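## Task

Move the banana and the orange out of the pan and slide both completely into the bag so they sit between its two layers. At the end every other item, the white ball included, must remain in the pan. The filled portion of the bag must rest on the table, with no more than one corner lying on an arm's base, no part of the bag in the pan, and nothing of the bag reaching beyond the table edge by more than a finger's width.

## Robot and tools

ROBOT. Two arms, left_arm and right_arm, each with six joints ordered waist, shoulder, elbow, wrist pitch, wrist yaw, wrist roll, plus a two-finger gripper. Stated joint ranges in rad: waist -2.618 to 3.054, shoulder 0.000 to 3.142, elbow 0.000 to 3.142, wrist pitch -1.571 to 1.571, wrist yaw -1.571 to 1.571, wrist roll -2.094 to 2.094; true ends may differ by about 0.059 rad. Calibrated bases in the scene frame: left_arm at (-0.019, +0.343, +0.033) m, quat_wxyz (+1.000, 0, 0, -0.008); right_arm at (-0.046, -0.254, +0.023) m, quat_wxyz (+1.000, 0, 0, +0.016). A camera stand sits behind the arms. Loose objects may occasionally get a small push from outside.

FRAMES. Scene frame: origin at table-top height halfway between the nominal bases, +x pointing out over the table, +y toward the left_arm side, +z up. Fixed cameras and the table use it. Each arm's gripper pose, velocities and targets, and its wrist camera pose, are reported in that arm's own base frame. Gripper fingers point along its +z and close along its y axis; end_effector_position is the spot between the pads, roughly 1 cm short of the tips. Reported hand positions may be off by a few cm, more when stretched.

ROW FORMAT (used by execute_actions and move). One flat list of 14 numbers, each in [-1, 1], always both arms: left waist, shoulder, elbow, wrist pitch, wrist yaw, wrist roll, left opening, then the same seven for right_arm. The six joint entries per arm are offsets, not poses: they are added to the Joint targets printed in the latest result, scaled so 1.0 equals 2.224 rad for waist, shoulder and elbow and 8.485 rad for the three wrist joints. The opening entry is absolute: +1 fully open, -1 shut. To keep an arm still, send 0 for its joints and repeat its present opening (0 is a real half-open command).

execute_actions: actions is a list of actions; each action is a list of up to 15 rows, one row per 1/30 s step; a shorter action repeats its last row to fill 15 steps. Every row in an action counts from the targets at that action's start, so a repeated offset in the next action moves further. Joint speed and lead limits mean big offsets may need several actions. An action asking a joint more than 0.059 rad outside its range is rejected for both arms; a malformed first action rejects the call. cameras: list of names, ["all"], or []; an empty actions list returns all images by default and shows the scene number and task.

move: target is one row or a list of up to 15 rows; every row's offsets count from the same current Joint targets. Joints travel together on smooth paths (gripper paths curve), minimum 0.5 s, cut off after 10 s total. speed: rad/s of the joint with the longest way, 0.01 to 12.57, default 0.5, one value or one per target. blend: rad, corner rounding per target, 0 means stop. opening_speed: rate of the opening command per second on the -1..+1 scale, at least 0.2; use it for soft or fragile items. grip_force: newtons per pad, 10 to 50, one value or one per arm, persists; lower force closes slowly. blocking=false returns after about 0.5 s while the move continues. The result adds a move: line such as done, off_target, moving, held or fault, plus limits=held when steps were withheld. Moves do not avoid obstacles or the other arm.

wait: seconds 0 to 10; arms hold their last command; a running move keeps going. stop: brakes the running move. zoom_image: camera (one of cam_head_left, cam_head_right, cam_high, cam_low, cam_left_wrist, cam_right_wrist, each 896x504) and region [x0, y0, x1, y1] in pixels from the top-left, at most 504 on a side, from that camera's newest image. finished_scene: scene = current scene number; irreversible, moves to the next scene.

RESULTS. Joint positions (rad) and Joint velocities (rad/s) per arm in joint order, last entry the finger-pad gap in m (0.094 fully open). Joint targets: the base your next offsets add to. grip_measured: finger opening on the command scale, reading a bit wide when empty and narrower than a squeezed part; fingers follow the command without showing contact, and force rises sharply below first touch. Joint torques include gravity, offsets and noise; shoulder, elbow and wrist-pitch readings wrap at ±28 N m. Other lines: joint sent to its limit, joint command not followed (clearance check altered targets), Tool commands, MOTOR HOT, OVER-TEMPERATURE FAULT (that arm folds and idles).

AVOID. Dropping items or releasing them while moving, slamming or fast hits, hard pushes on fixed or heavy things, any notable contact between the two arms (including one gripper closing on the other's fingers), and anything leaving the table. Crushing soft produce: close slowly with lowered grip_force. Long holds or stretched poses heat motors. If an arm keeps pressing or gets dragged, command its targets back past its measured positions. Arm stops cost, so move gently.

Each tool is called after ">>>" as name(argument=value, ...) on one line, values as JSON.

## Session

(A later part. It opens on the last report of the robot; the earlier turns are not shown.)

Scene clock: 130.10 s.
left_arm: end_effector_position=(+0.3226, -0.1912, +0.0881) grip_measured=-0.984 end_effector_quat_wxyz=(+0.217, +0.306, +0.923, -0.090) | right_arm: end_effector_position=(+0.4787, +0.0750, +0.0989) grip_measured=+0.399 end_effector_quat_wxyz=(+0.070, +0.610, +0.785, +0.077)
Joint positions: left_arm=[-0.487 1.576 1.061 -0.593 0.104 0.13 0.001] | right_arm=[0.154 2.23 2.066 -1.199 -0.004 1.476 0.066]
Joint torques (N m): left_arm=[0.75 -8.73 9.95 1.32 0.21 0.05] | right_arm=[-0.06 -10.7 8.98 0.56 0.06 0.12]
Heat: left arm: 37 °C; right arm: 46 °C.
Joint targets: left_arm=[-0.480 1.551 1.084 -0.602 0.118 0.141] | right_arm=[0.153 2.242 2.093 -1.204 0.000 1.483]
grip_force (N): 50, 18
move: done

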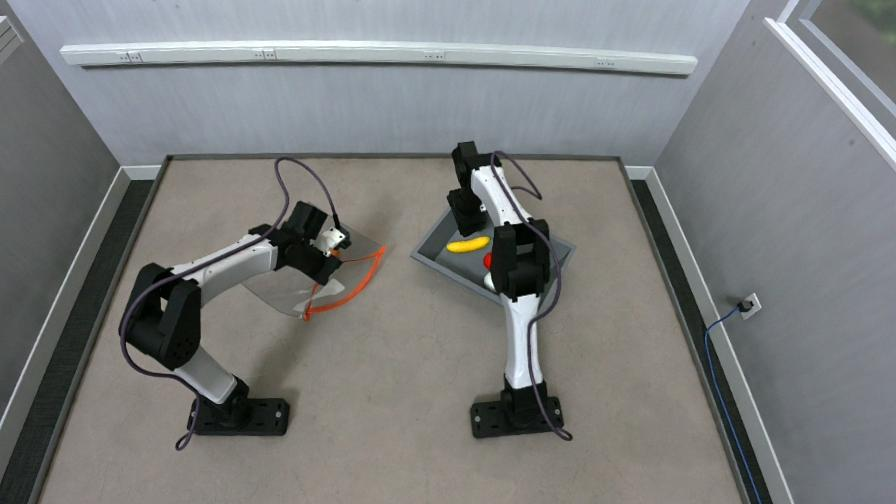

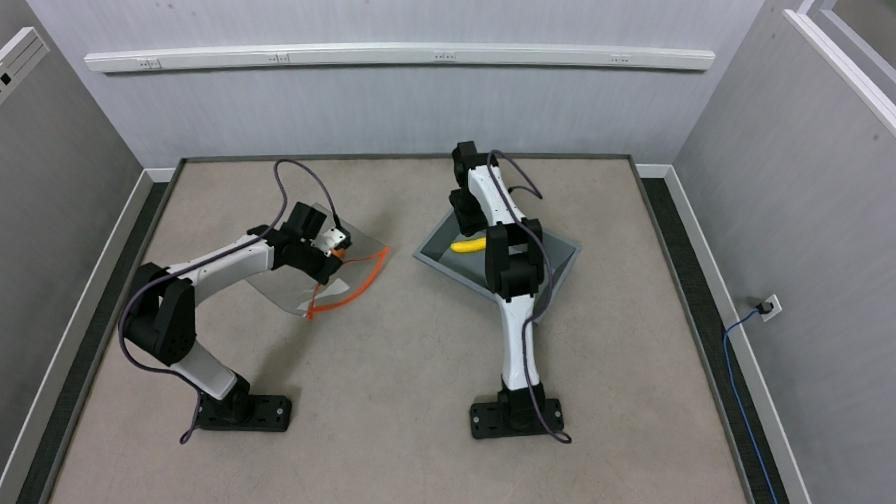

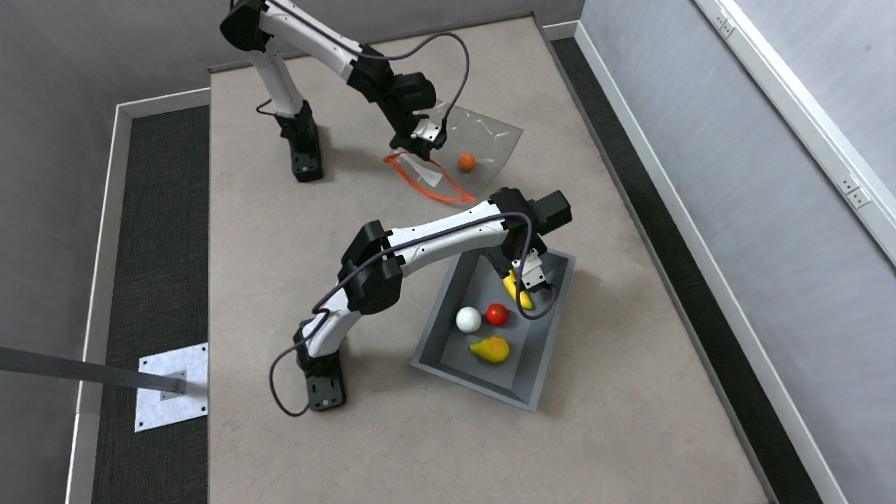

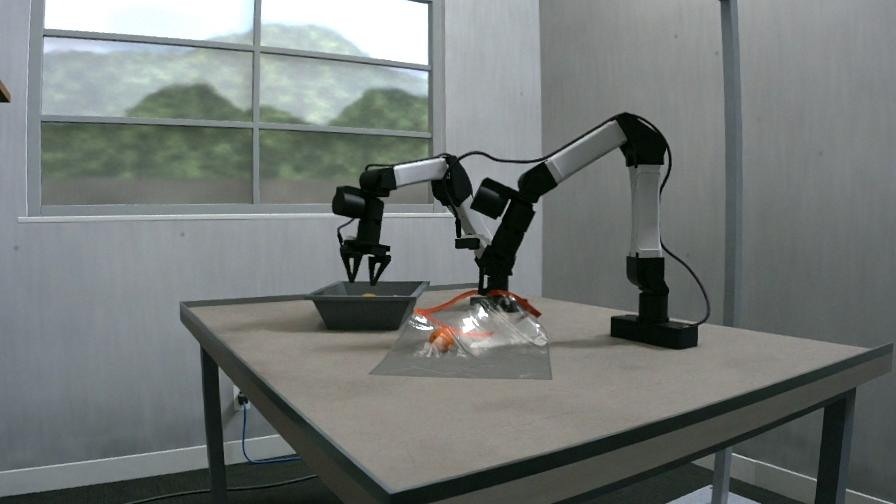

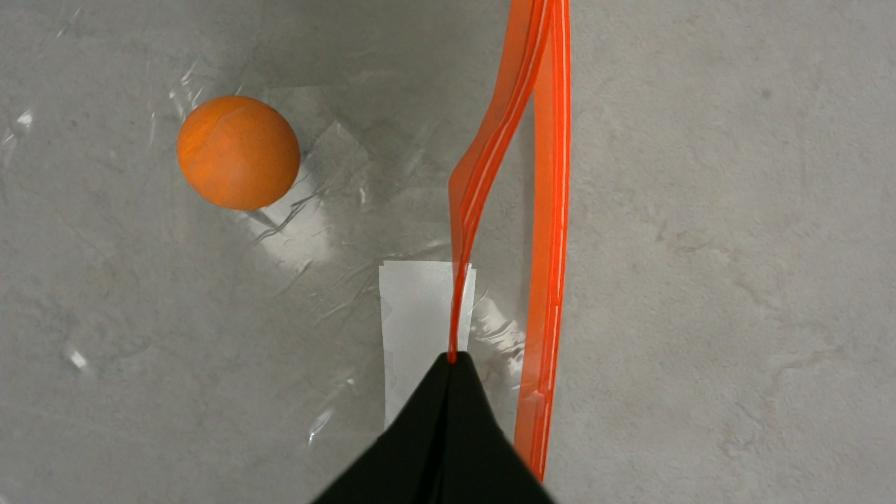

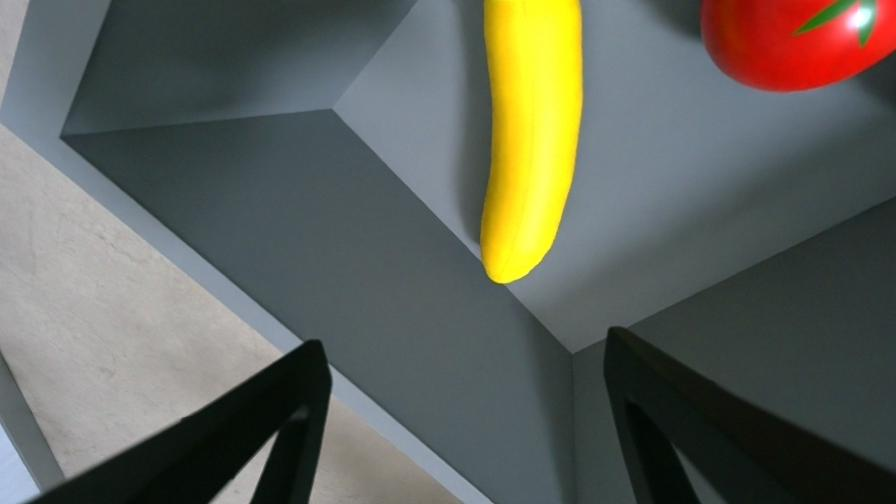

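>>> move(target=[0,0,0,0,0,0,-1,0.0295,-0.0425,-0.121,0.0225,0,0.0075,0.4], speed=0.3, cameras=["cam_right_wrist","cam_high"])

>>> zoom_image(camera="cam_high", region=[400, 190, 600, 360])

Scene clock: 133.70 s.
left_arm: end_effector_position=(+0.3226, -0.1912, +0.0881) grip_measured=-0.984 end_effector_quat_wxyz=(+0.217, +0.306, +0.923, -0.090) | right_arm: end_effector_position=(+0.4575, +0.0998, +0.0487) grip_measured=+0.399 end_effector_quat_wxyz=(+0.054, +0.613, +0.785, +0.067)
Joint positions: left_arm=[-0.487 1.576 1.061 -0.593 0.104 0.13 0.001] | right_arm=[0.213 2.202 1.828 -1.025 -0.004 1.539 0.066]
Joint torques (N m): left_arm=[0.75 -8.72 9.96 1.31 0.21 0.06] | right_arm=[0.57 -16.2 5.97 0.66 0.05 0.11]
Heat: left arm: 37 °C; right arm: 47 °C.
Joint targets: left_arm=[-0.480 1.551 1.084 -0.602 0.118 0.141] | right_arm=[0.219 2.147 1.824 -1.013 0.000 1.547]
grip_force (N): 50, 18
move: off_target (right_arm); right_arm: the shoulder is farthest, 0.054 rad from its target
Images, in order (width x height): cam_high 896x504, cam_right_wrist 896x504.

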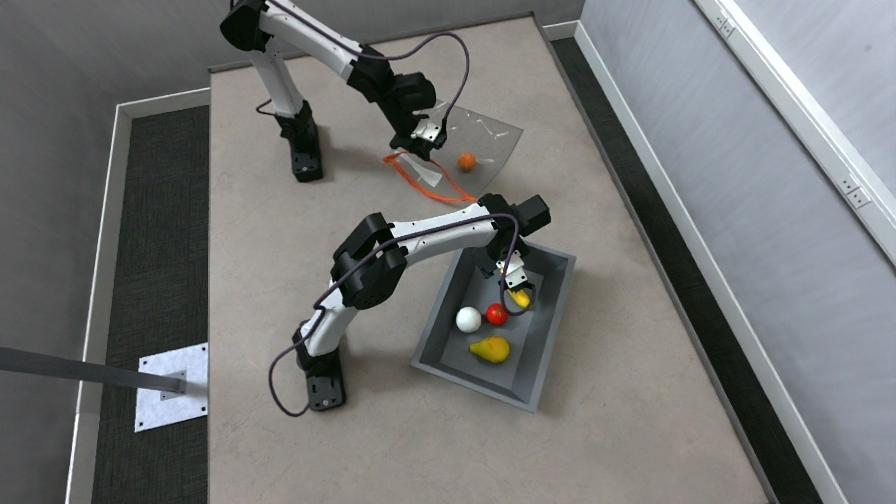

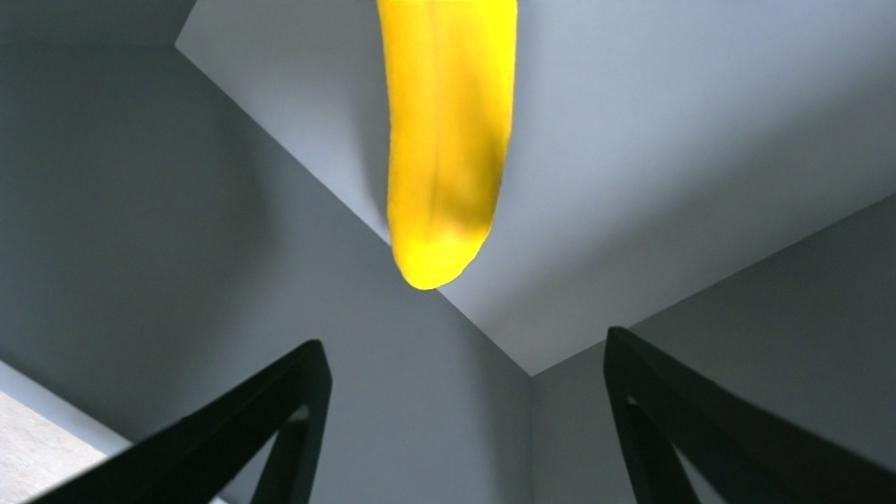

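Scaled by 2.520 from the camera's 896x504 image, which has a finer 1280x720 frame.

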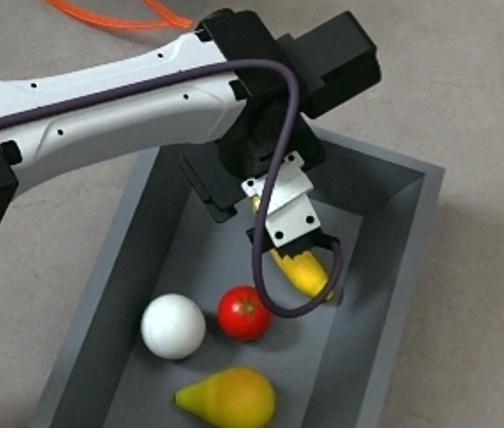

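>>> move(target=[0,0,0,0,0,0,-1,-0.0046,0.0634,-0.0265,0.0185,0,0.0047,0.4], speed=0.15, cameras=["cam_right_wrist"])

Scene clock: 136.03 s.
left_arm: end_effector_position=(+0.3226, -0.1912, +0.0881) grip_measured=-0.984 end_effector_quat_wxyz=(+0.217, +0.306, +0.923, -0.090) | right_arm: end_effector_position=(+0.4691, +0.1003, +0.0059) grip_measured=+0.399 end_effector_quat_wxyz=(+0.057, +0.630, +0.771, +0.074)
Joint positions: left_arm=[-0.487 1.576 1.061 -0.593 0.104 0.13 0.001] | right_arm=[0.21 2.271 1.768 -0.881 -0.003 1.579 0.066]
Joint torques (N m): left_arm=[0.7 -8.7 9.95 1.32 0.21 0.06] | right_arm=[-0.09 -10.35 5.91 0.83 0.05 0.11]
Heat: left arm: 37 °C; right arm: 47 °C.
Joint targets: left_arm=[-0.480 1.551 1.084 -0.602 0.118 0.141] | right_arm=[0.209 2.288 1.765 -0.856 0.000 1.586]
grip_force (N): 50, 18
move: done
Images, in order (width x height): cam_right_wrist 896x504.

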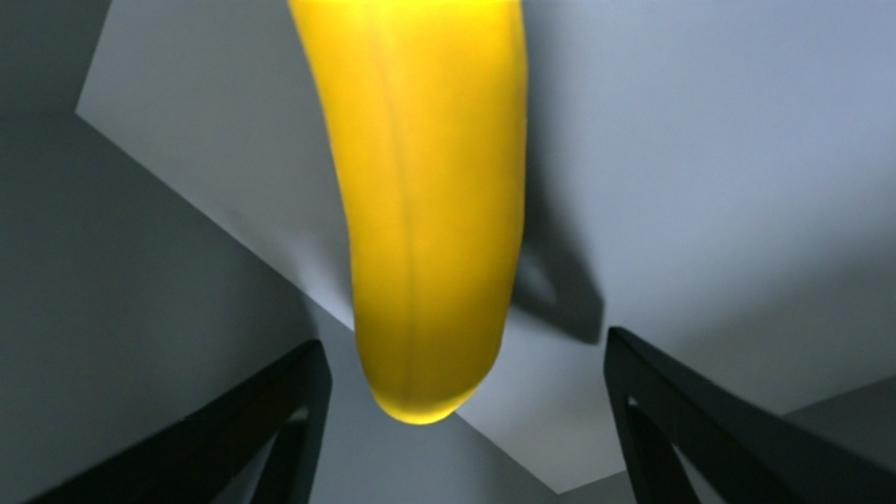

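>>> move(target=[0,0,0,0,0,0,-1,0,0,0,0,0,0,-0.7], grip_force=[50,25], opening_speed=0.5, cameras=["cam_right_wrist"])

Scene clock: 139.30 s.
left_arm: end_effector_position=(+0.3226, -0.1912, +0.0881) grip_measured=-0.984 end_effector_quat_wxyz=(+0.217, +0.306, +0.923, -0.090) | right_arm: end_effector_position=(+0.4727, +0.1011, +0.0067) grip_measured=-0.491 end_effector_quat_wxyz=(+0.062, +0.630, +0.770, +0.080)
Joint positions: left_arm=[-0.487 1.576 1.061 -0.593 0.104 0.13 0.001] | right_arm=[0.21 2.271 1.768 -0.866 -0.003 1.58 0.024]
Joint torques (N m): left_arm=[0.75 -8.73 9.94 1.32 0.22 0.06] | right_arm=[-0.08 -10.39 5.96 0.7 0.05 0.11]
Heat: left arm: 37 °C; right arm: 47 °C.
Joint targets: left_arm=[-0.480 1.551 1.084 -0.602 0.118 0.141] | right_arm=[0.209 2.288 1.765 -0.856 0.000 1.586]
grip_force (N): 50, 25
move: done
Images, in order (width x height): cam_right_wrist 896x504.

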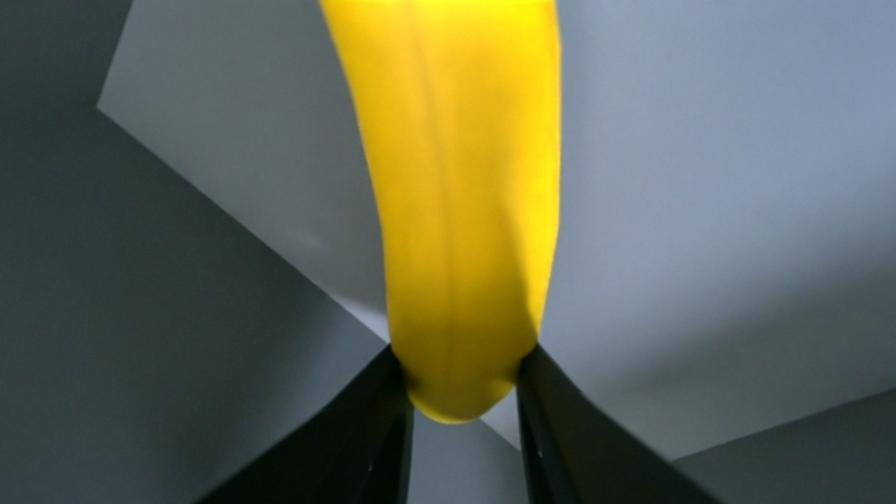

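>>> move(target=[[0,0,0,0,0,0,-1,0,0,0,0,0,0,0.1],[0,0,0,0,0,0,-1,-0.0139,0,0,0,0,-0.0037,0.1],[0,0,0,0,0,0,-1,-0.0140,0,0,0,0,-0.0037,-0.7]], opening_speed=0.5, speed=0.1, cameras=["cam_right_wrist"])

Scene clock: 144.37 s.
left_arm: end_effector_position=(+0.3226, -0.1912, +0.0881) grip_measured=-0.984 end_effector_quat_wxyz=(+0.217, +0.306, +0.923, -0.090) | right_arm: end_effector_position=(+0.4755, +0.0877, +0.0067) grip_measured=-0.428 end_effector_quat_wxyz=(+0.064, +0.634, +0.767, +0.078)
Joint positions: left_arm=[-0.487 1.576 1.061 -0.593 0.104 0.13 0.001] | right_arm=[0.181 2.271 1.768 -0.865 -0.003 1.563 0.027]
Joint torques (N m): left_arm=[0.7 -8.7 9.96 1.32 0.21 0.06] | right_arm=[-0.34 -10.37 5.96 0.69 0.06 -0.05]
Heat: left arm: 37 °C; right arm: 48 °C.
Joint targets: left_arm=[-0.480 1.551 1.084 -0.602 0.118 0.141] | right_arm=[0.177 2.288 1.765 -0.856 0.000 1.555]
grip_force (N): 50, 25
move: done
Images, in order (width x height): cam_right_wrist 896x504.

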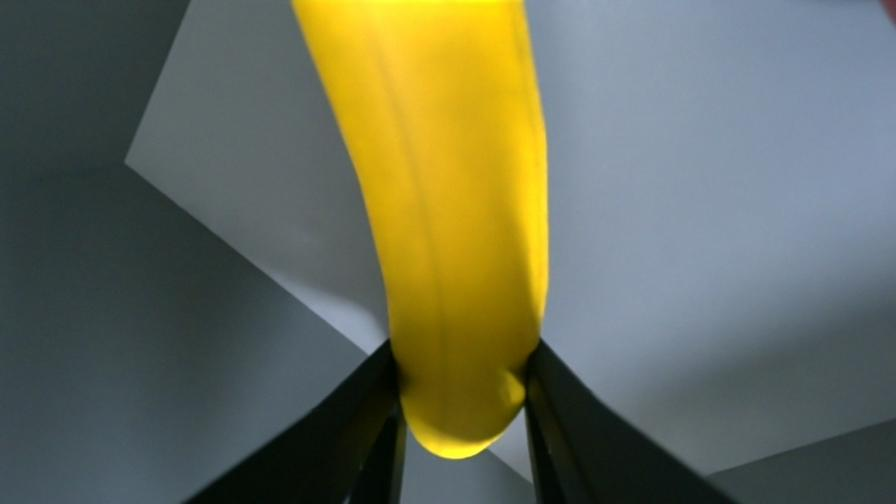

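>>> move(target=[0,0,0,0,0,0,-1,0,-0.0396,0.1475,-0.0410,0,0,-0.7], speed=0.3, cameras=["all"])

Scene clock: 146.50 s.
left_arm: end_effector_position=(+0.3226, -0.1912, +0.0881) grip_measured=-0.984 end_effector_quat_wxyz=(+0.217, +0.306, +0.923, -0.090) | right_arm: end_effector_position=(+0.4769, +0.0880, +0.0909) grip_measured=-0.437 end_effector_quat_wxyz=(+0.061, +0.634, +0.767, +0.075)
Joint positions: left_arm=[-0.487 1.576 1.061 -0.593 0.104 0.13 0.001] | right_arm=[0.181 2.249 2.07 -1.199 -0.003 1.563 0.026]
Joint torques (N m): left_arm=[0.72 -8.72 9.94 1.31 0.21 0.06] | right_arm=[-0.35 -16.16 8.62 0.55 0.05 -0.05]
Heat: left arm: 38 °C; right arm: 49 °C.
Joint targets: left_arm=[-0.480 1.551 1.084 -0.602 0.118 0.141] | right_arm=[0.177 2.200 2.093 -1.204 0.000 1.555]
grip_force (N): 50, 25
move: off_target (right_arm); right_arm: the shoulder is farthest, 0.049 rad from its target

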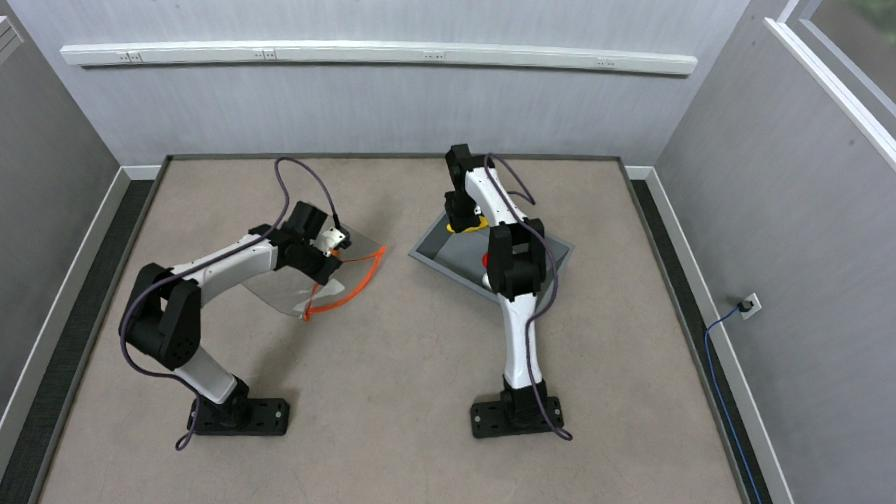

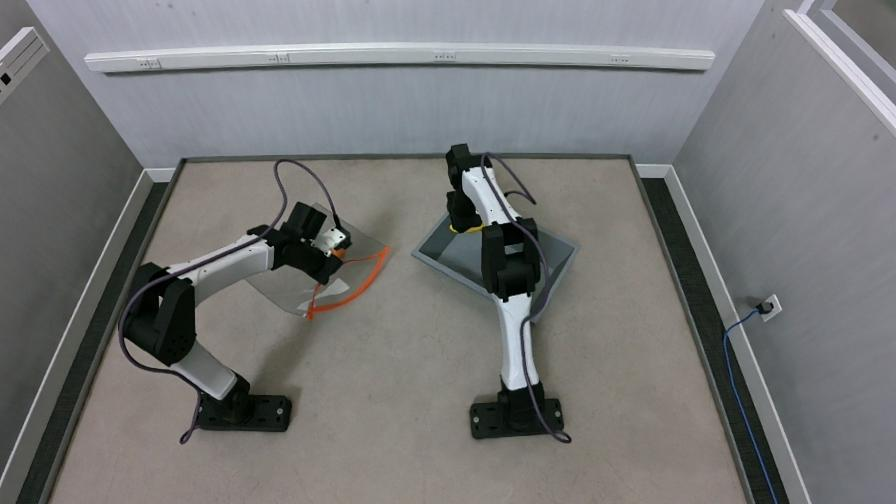

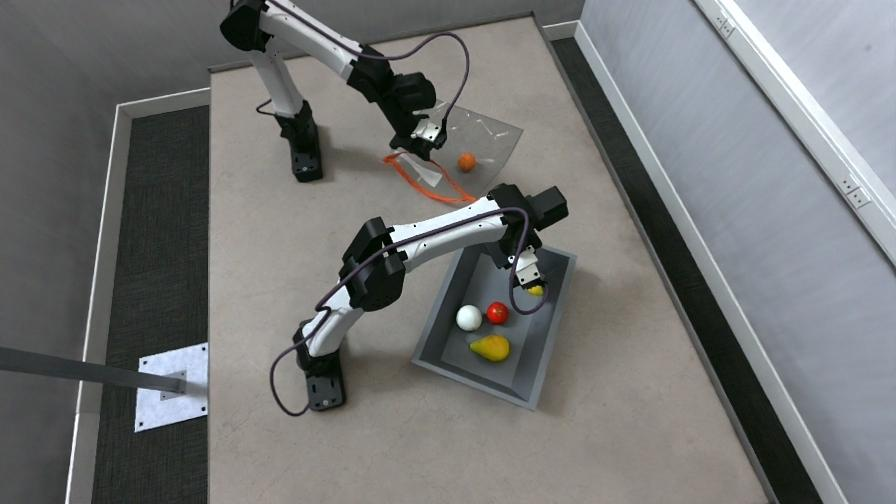

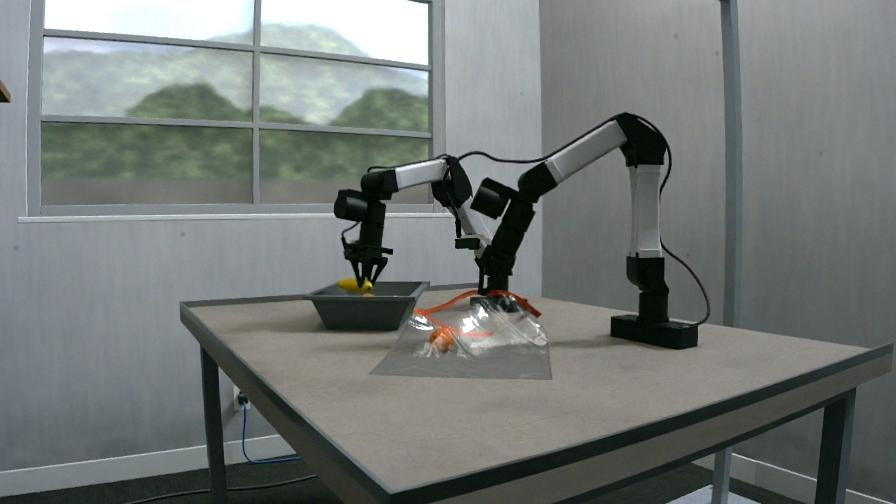

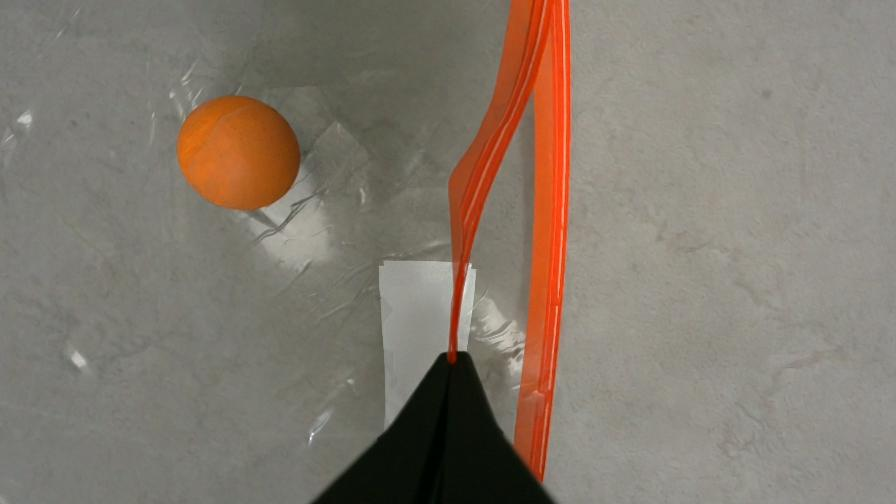

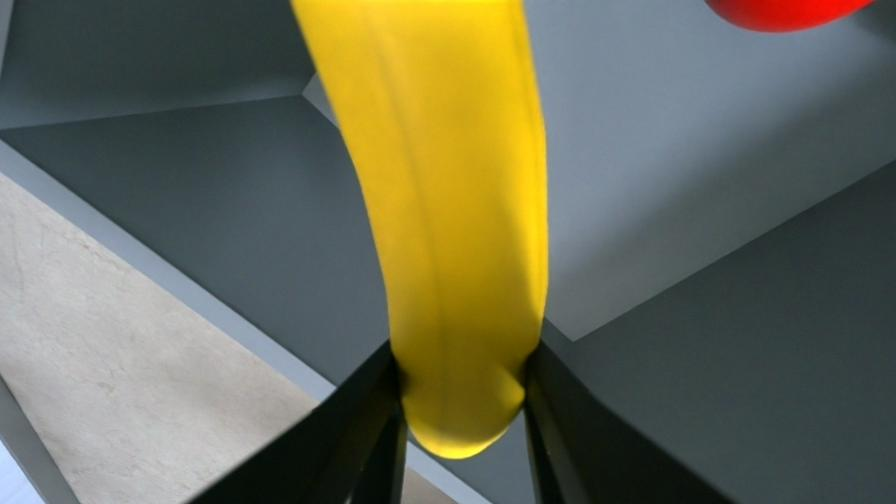

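>>> move(target=[[0,-0.0062,0.0214,-0.0072,0,0,-1,0.0553,-0.1799,-0.1812,-0.0068,-0.0236,-0.1715,-0.7],[0,-0.0062,0.0214,-0.0072,0,0,-1,0.1428,-0.1529,-0.2019,-0.0064,-0.0450,-0.2057,-0.7],[0,-0.0062,0.0214,-0.0072,0,0,-1,0.1428,-0.1124,-0.3273,0.0341,-0.0450,-0.2057,-0.7]], speed=0.6, blend=[0.08,0.05,0], cameras=["all"])

>>> zoom_image(camera="cam_low", region=[350, 200, 600, 400])

>>> zoom_image(camera="cam_high", region=[360, 70, 560, 240])

>>> zoom_image(camera="cam_head_left", region=[220, 180, 420, 350])

Scene clock: 153.67 s.
left_arm: end_effector_position=(+0.3233, -0.1916, +0.1033) grip_measured=-0.984 end_effector_quat_wxyz=(+0.218, +0.306, +0.922, -0.091) | right_arm: end_effector_position=(+0.2952, +0.2303, +0.0393) grip_measured=-0.437 end_effector_quat_wxyz=(+0.002, -0.331, +0.925, +0.186)
Joint positions: left_arm=[-0.487 1.562 1.108 -0.65 0.104 0.13 0.001] | right_arm=[0.494 1.945 1.364 -0.927 -0.37 -0.182 0.026]
Joint torques (N m): left_arm=[0.68 -8.72 10.13 1.28 0.21 0.05] | right_arm=[0.18 -8.64 6.01 0.6 -0.33 -0.07]
Heat: left arm: 37 °C; right arm: 51 °C.
Joint targets: left_arm=[-0.480 1.537 1.132 -0.663 0.118 0.141] | right_arm=[0.495 1.950 1.365 -0.914 -0.382 -0.190]
grip_force (N): 50, 25
move: done

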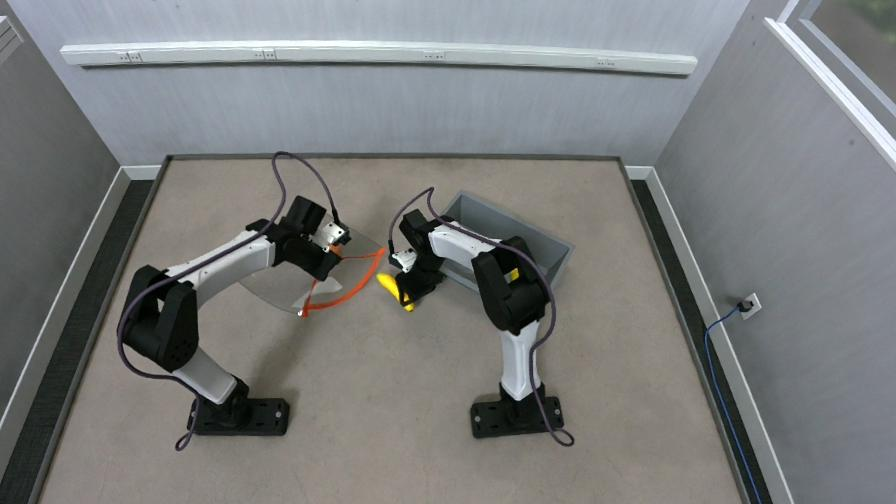

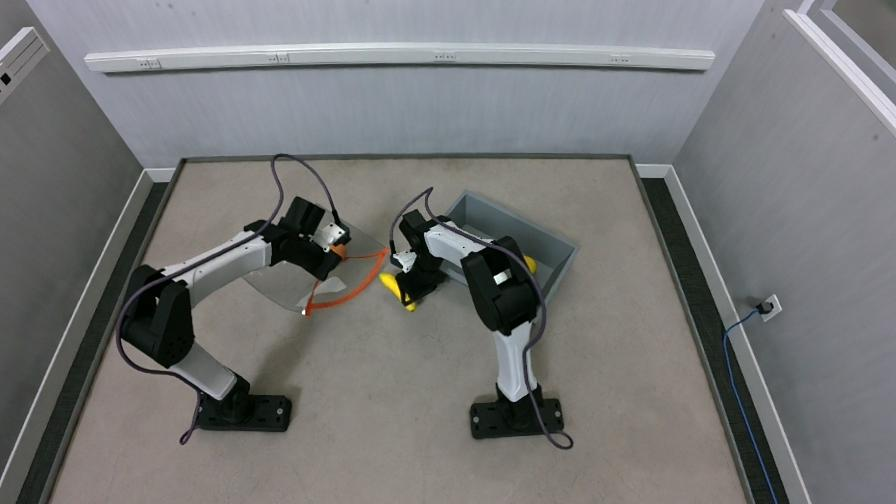

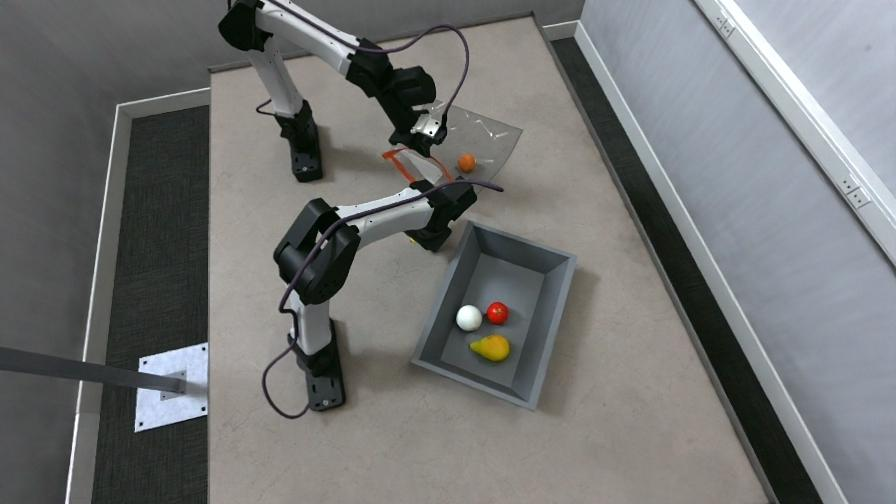

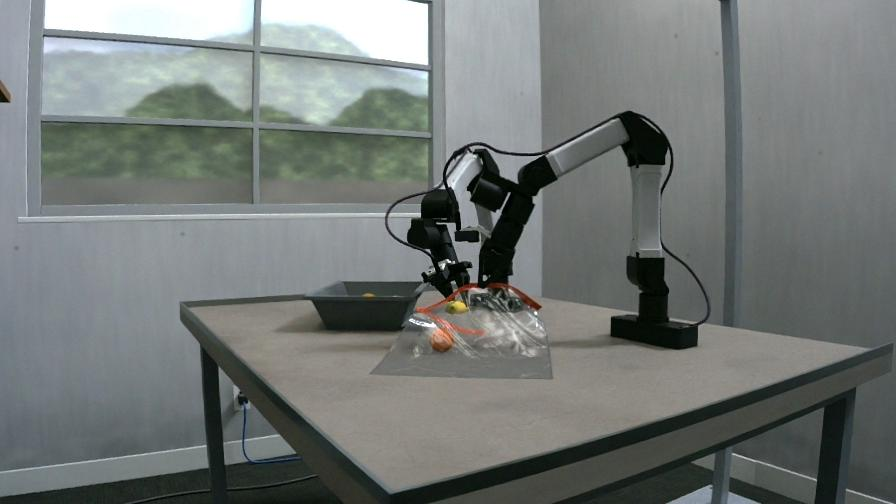

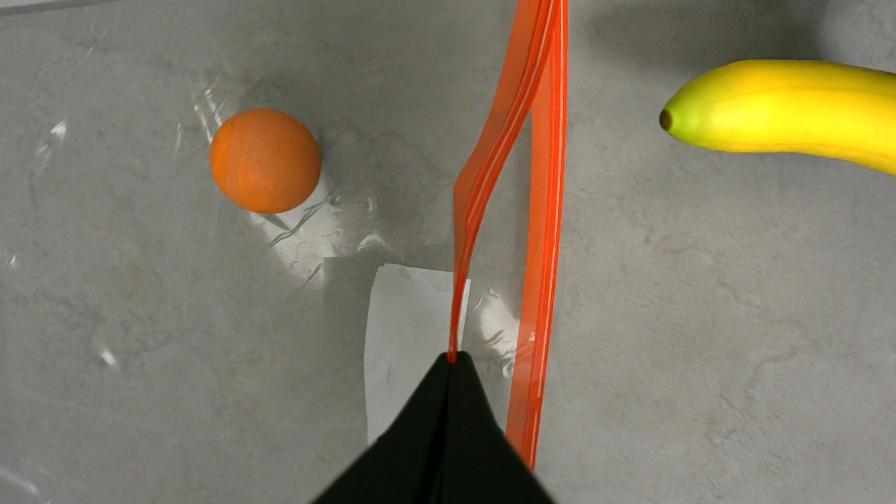

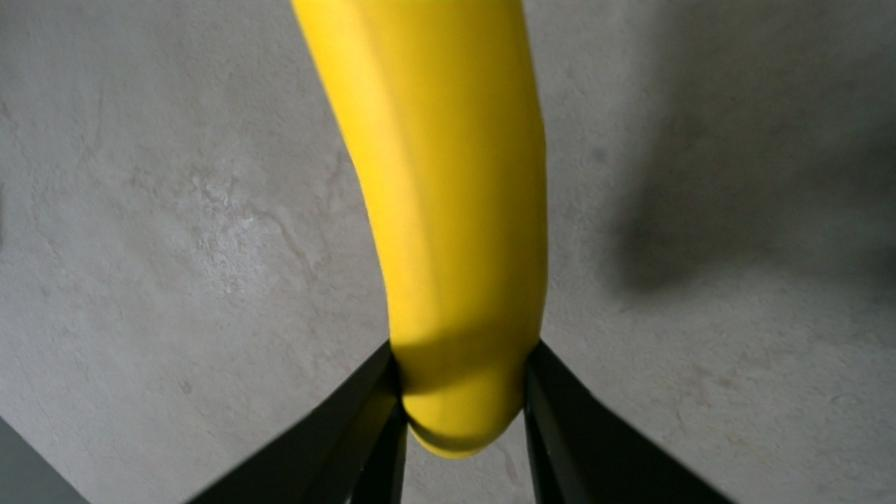

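Scaled by 2.016 from the camera's 896x504 image, which has a finer 1280x720 frame.

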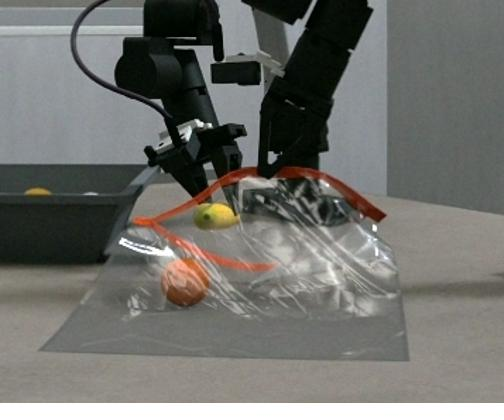

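Scaled by 2.520 from the camera's 896x504 image, which has a finer 1280x720 frame.

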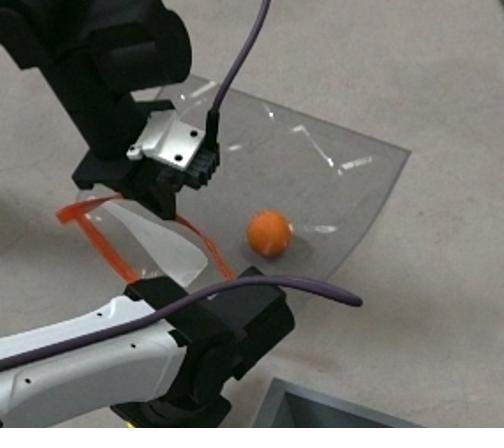

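Scaled by 2.520 from the camera's 896x504 image, which has a finer 1280x720 frame.

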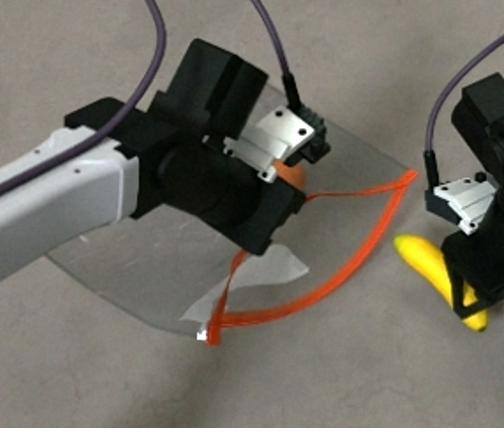

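>>> move(target=[0,0,0,0,0,0,-1,0.0243,0.1308,0.1951,-0.0125,0.0005,0.0061,-0.7], speed=0.25, cameras=["cam_low","cam_head_left","cam_left_wrist","cam_right_wrist"])

>>> zoom_image(camera="cam_low", region=[350, 200, 600, 400])

>>> zoom_image(camera="cam_head_left", region=[220, 180, 420, 350])

Scene clock: 156.77 s.
left_arm: end_effector_position=(+0.3233, -0.1916, +0.1033) grip_measured=-0.984 end_effector_quat_wxyz=(+0.218, +0.306, +0.922, -0.091) | right_arm: end_effector_position=(+0.3538, +0.2867, +0.0338) grip_measured=-0.437 end_effector_quat_wxyz=(+0.012, -0.340, +0.921, +0.190)
Joint positions: left_arm=[-0.487 1.562 1.108 -0.65 0.104 0.13 0.001] | right_arm=[0.543 2.227 1.772 -1.016 -0.37 -0.146 0.026]
Joint torques (N m): left_arm=[0.69 -8.72 10.11 1.28 0.2 0.05] | right_arm=[0.66 -10.26 8.77 0.42 -0.3 0.13]
Heat: left arm: 37 °C; right arm: 50 °C.
Joint targets: left_arm=[-0.480 1.537 1.132 -0.663 0.118 0.141] | right_arm=[0.549 2.241 1.799 -1.021 -0.378 -0.139]
grip_force (N): 50, 25
move: done
Images, in order (width x height): cam_head_left 896x504, cam_low 896x504, cam_left_wrist 896x504, cam_right_wrist 896x504.

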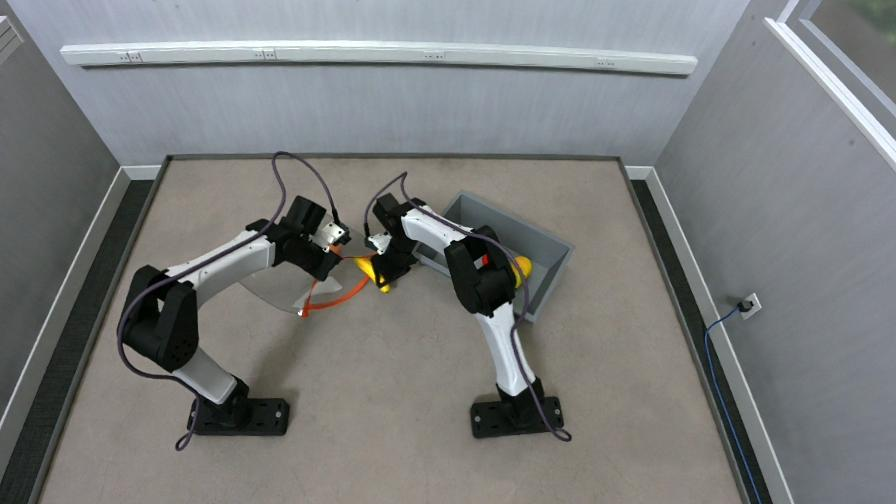

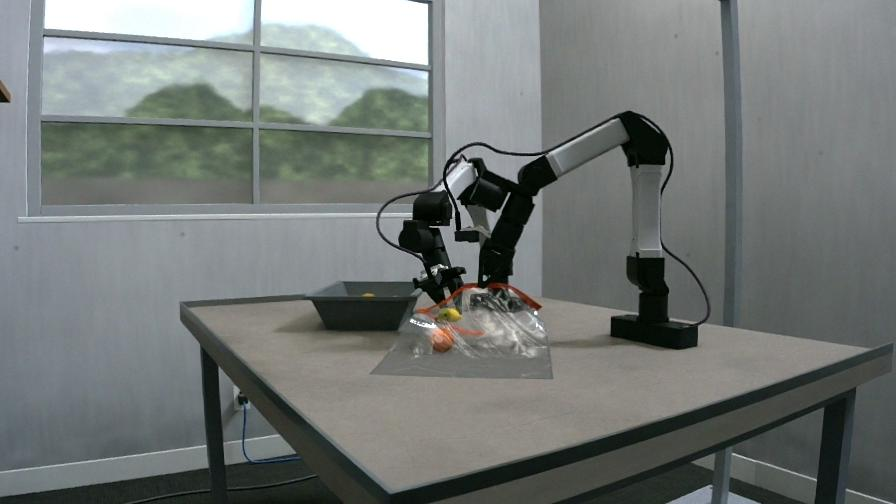

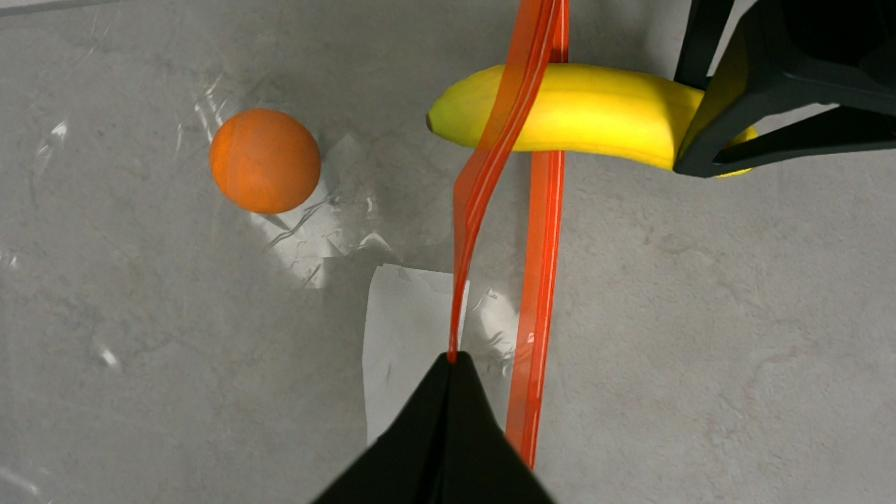

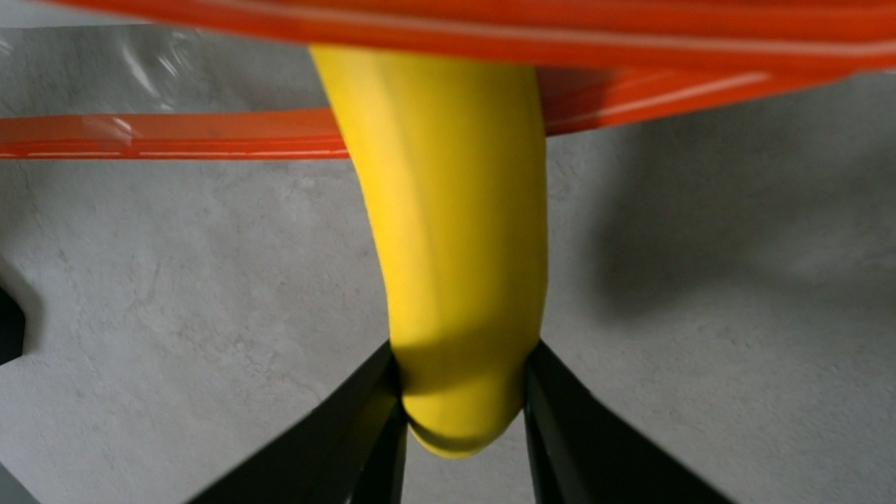

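Scaled by 2.016 from the camera's 896x504 image, which has a finer 1280x720 frame.

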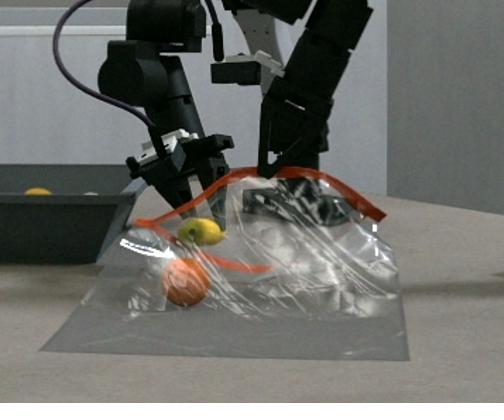

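Scaled by 2.520 from the camera's 896x504 image, which has a finer 1280x720 frame.

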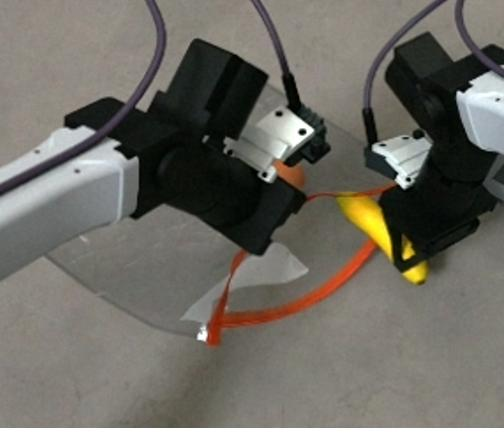

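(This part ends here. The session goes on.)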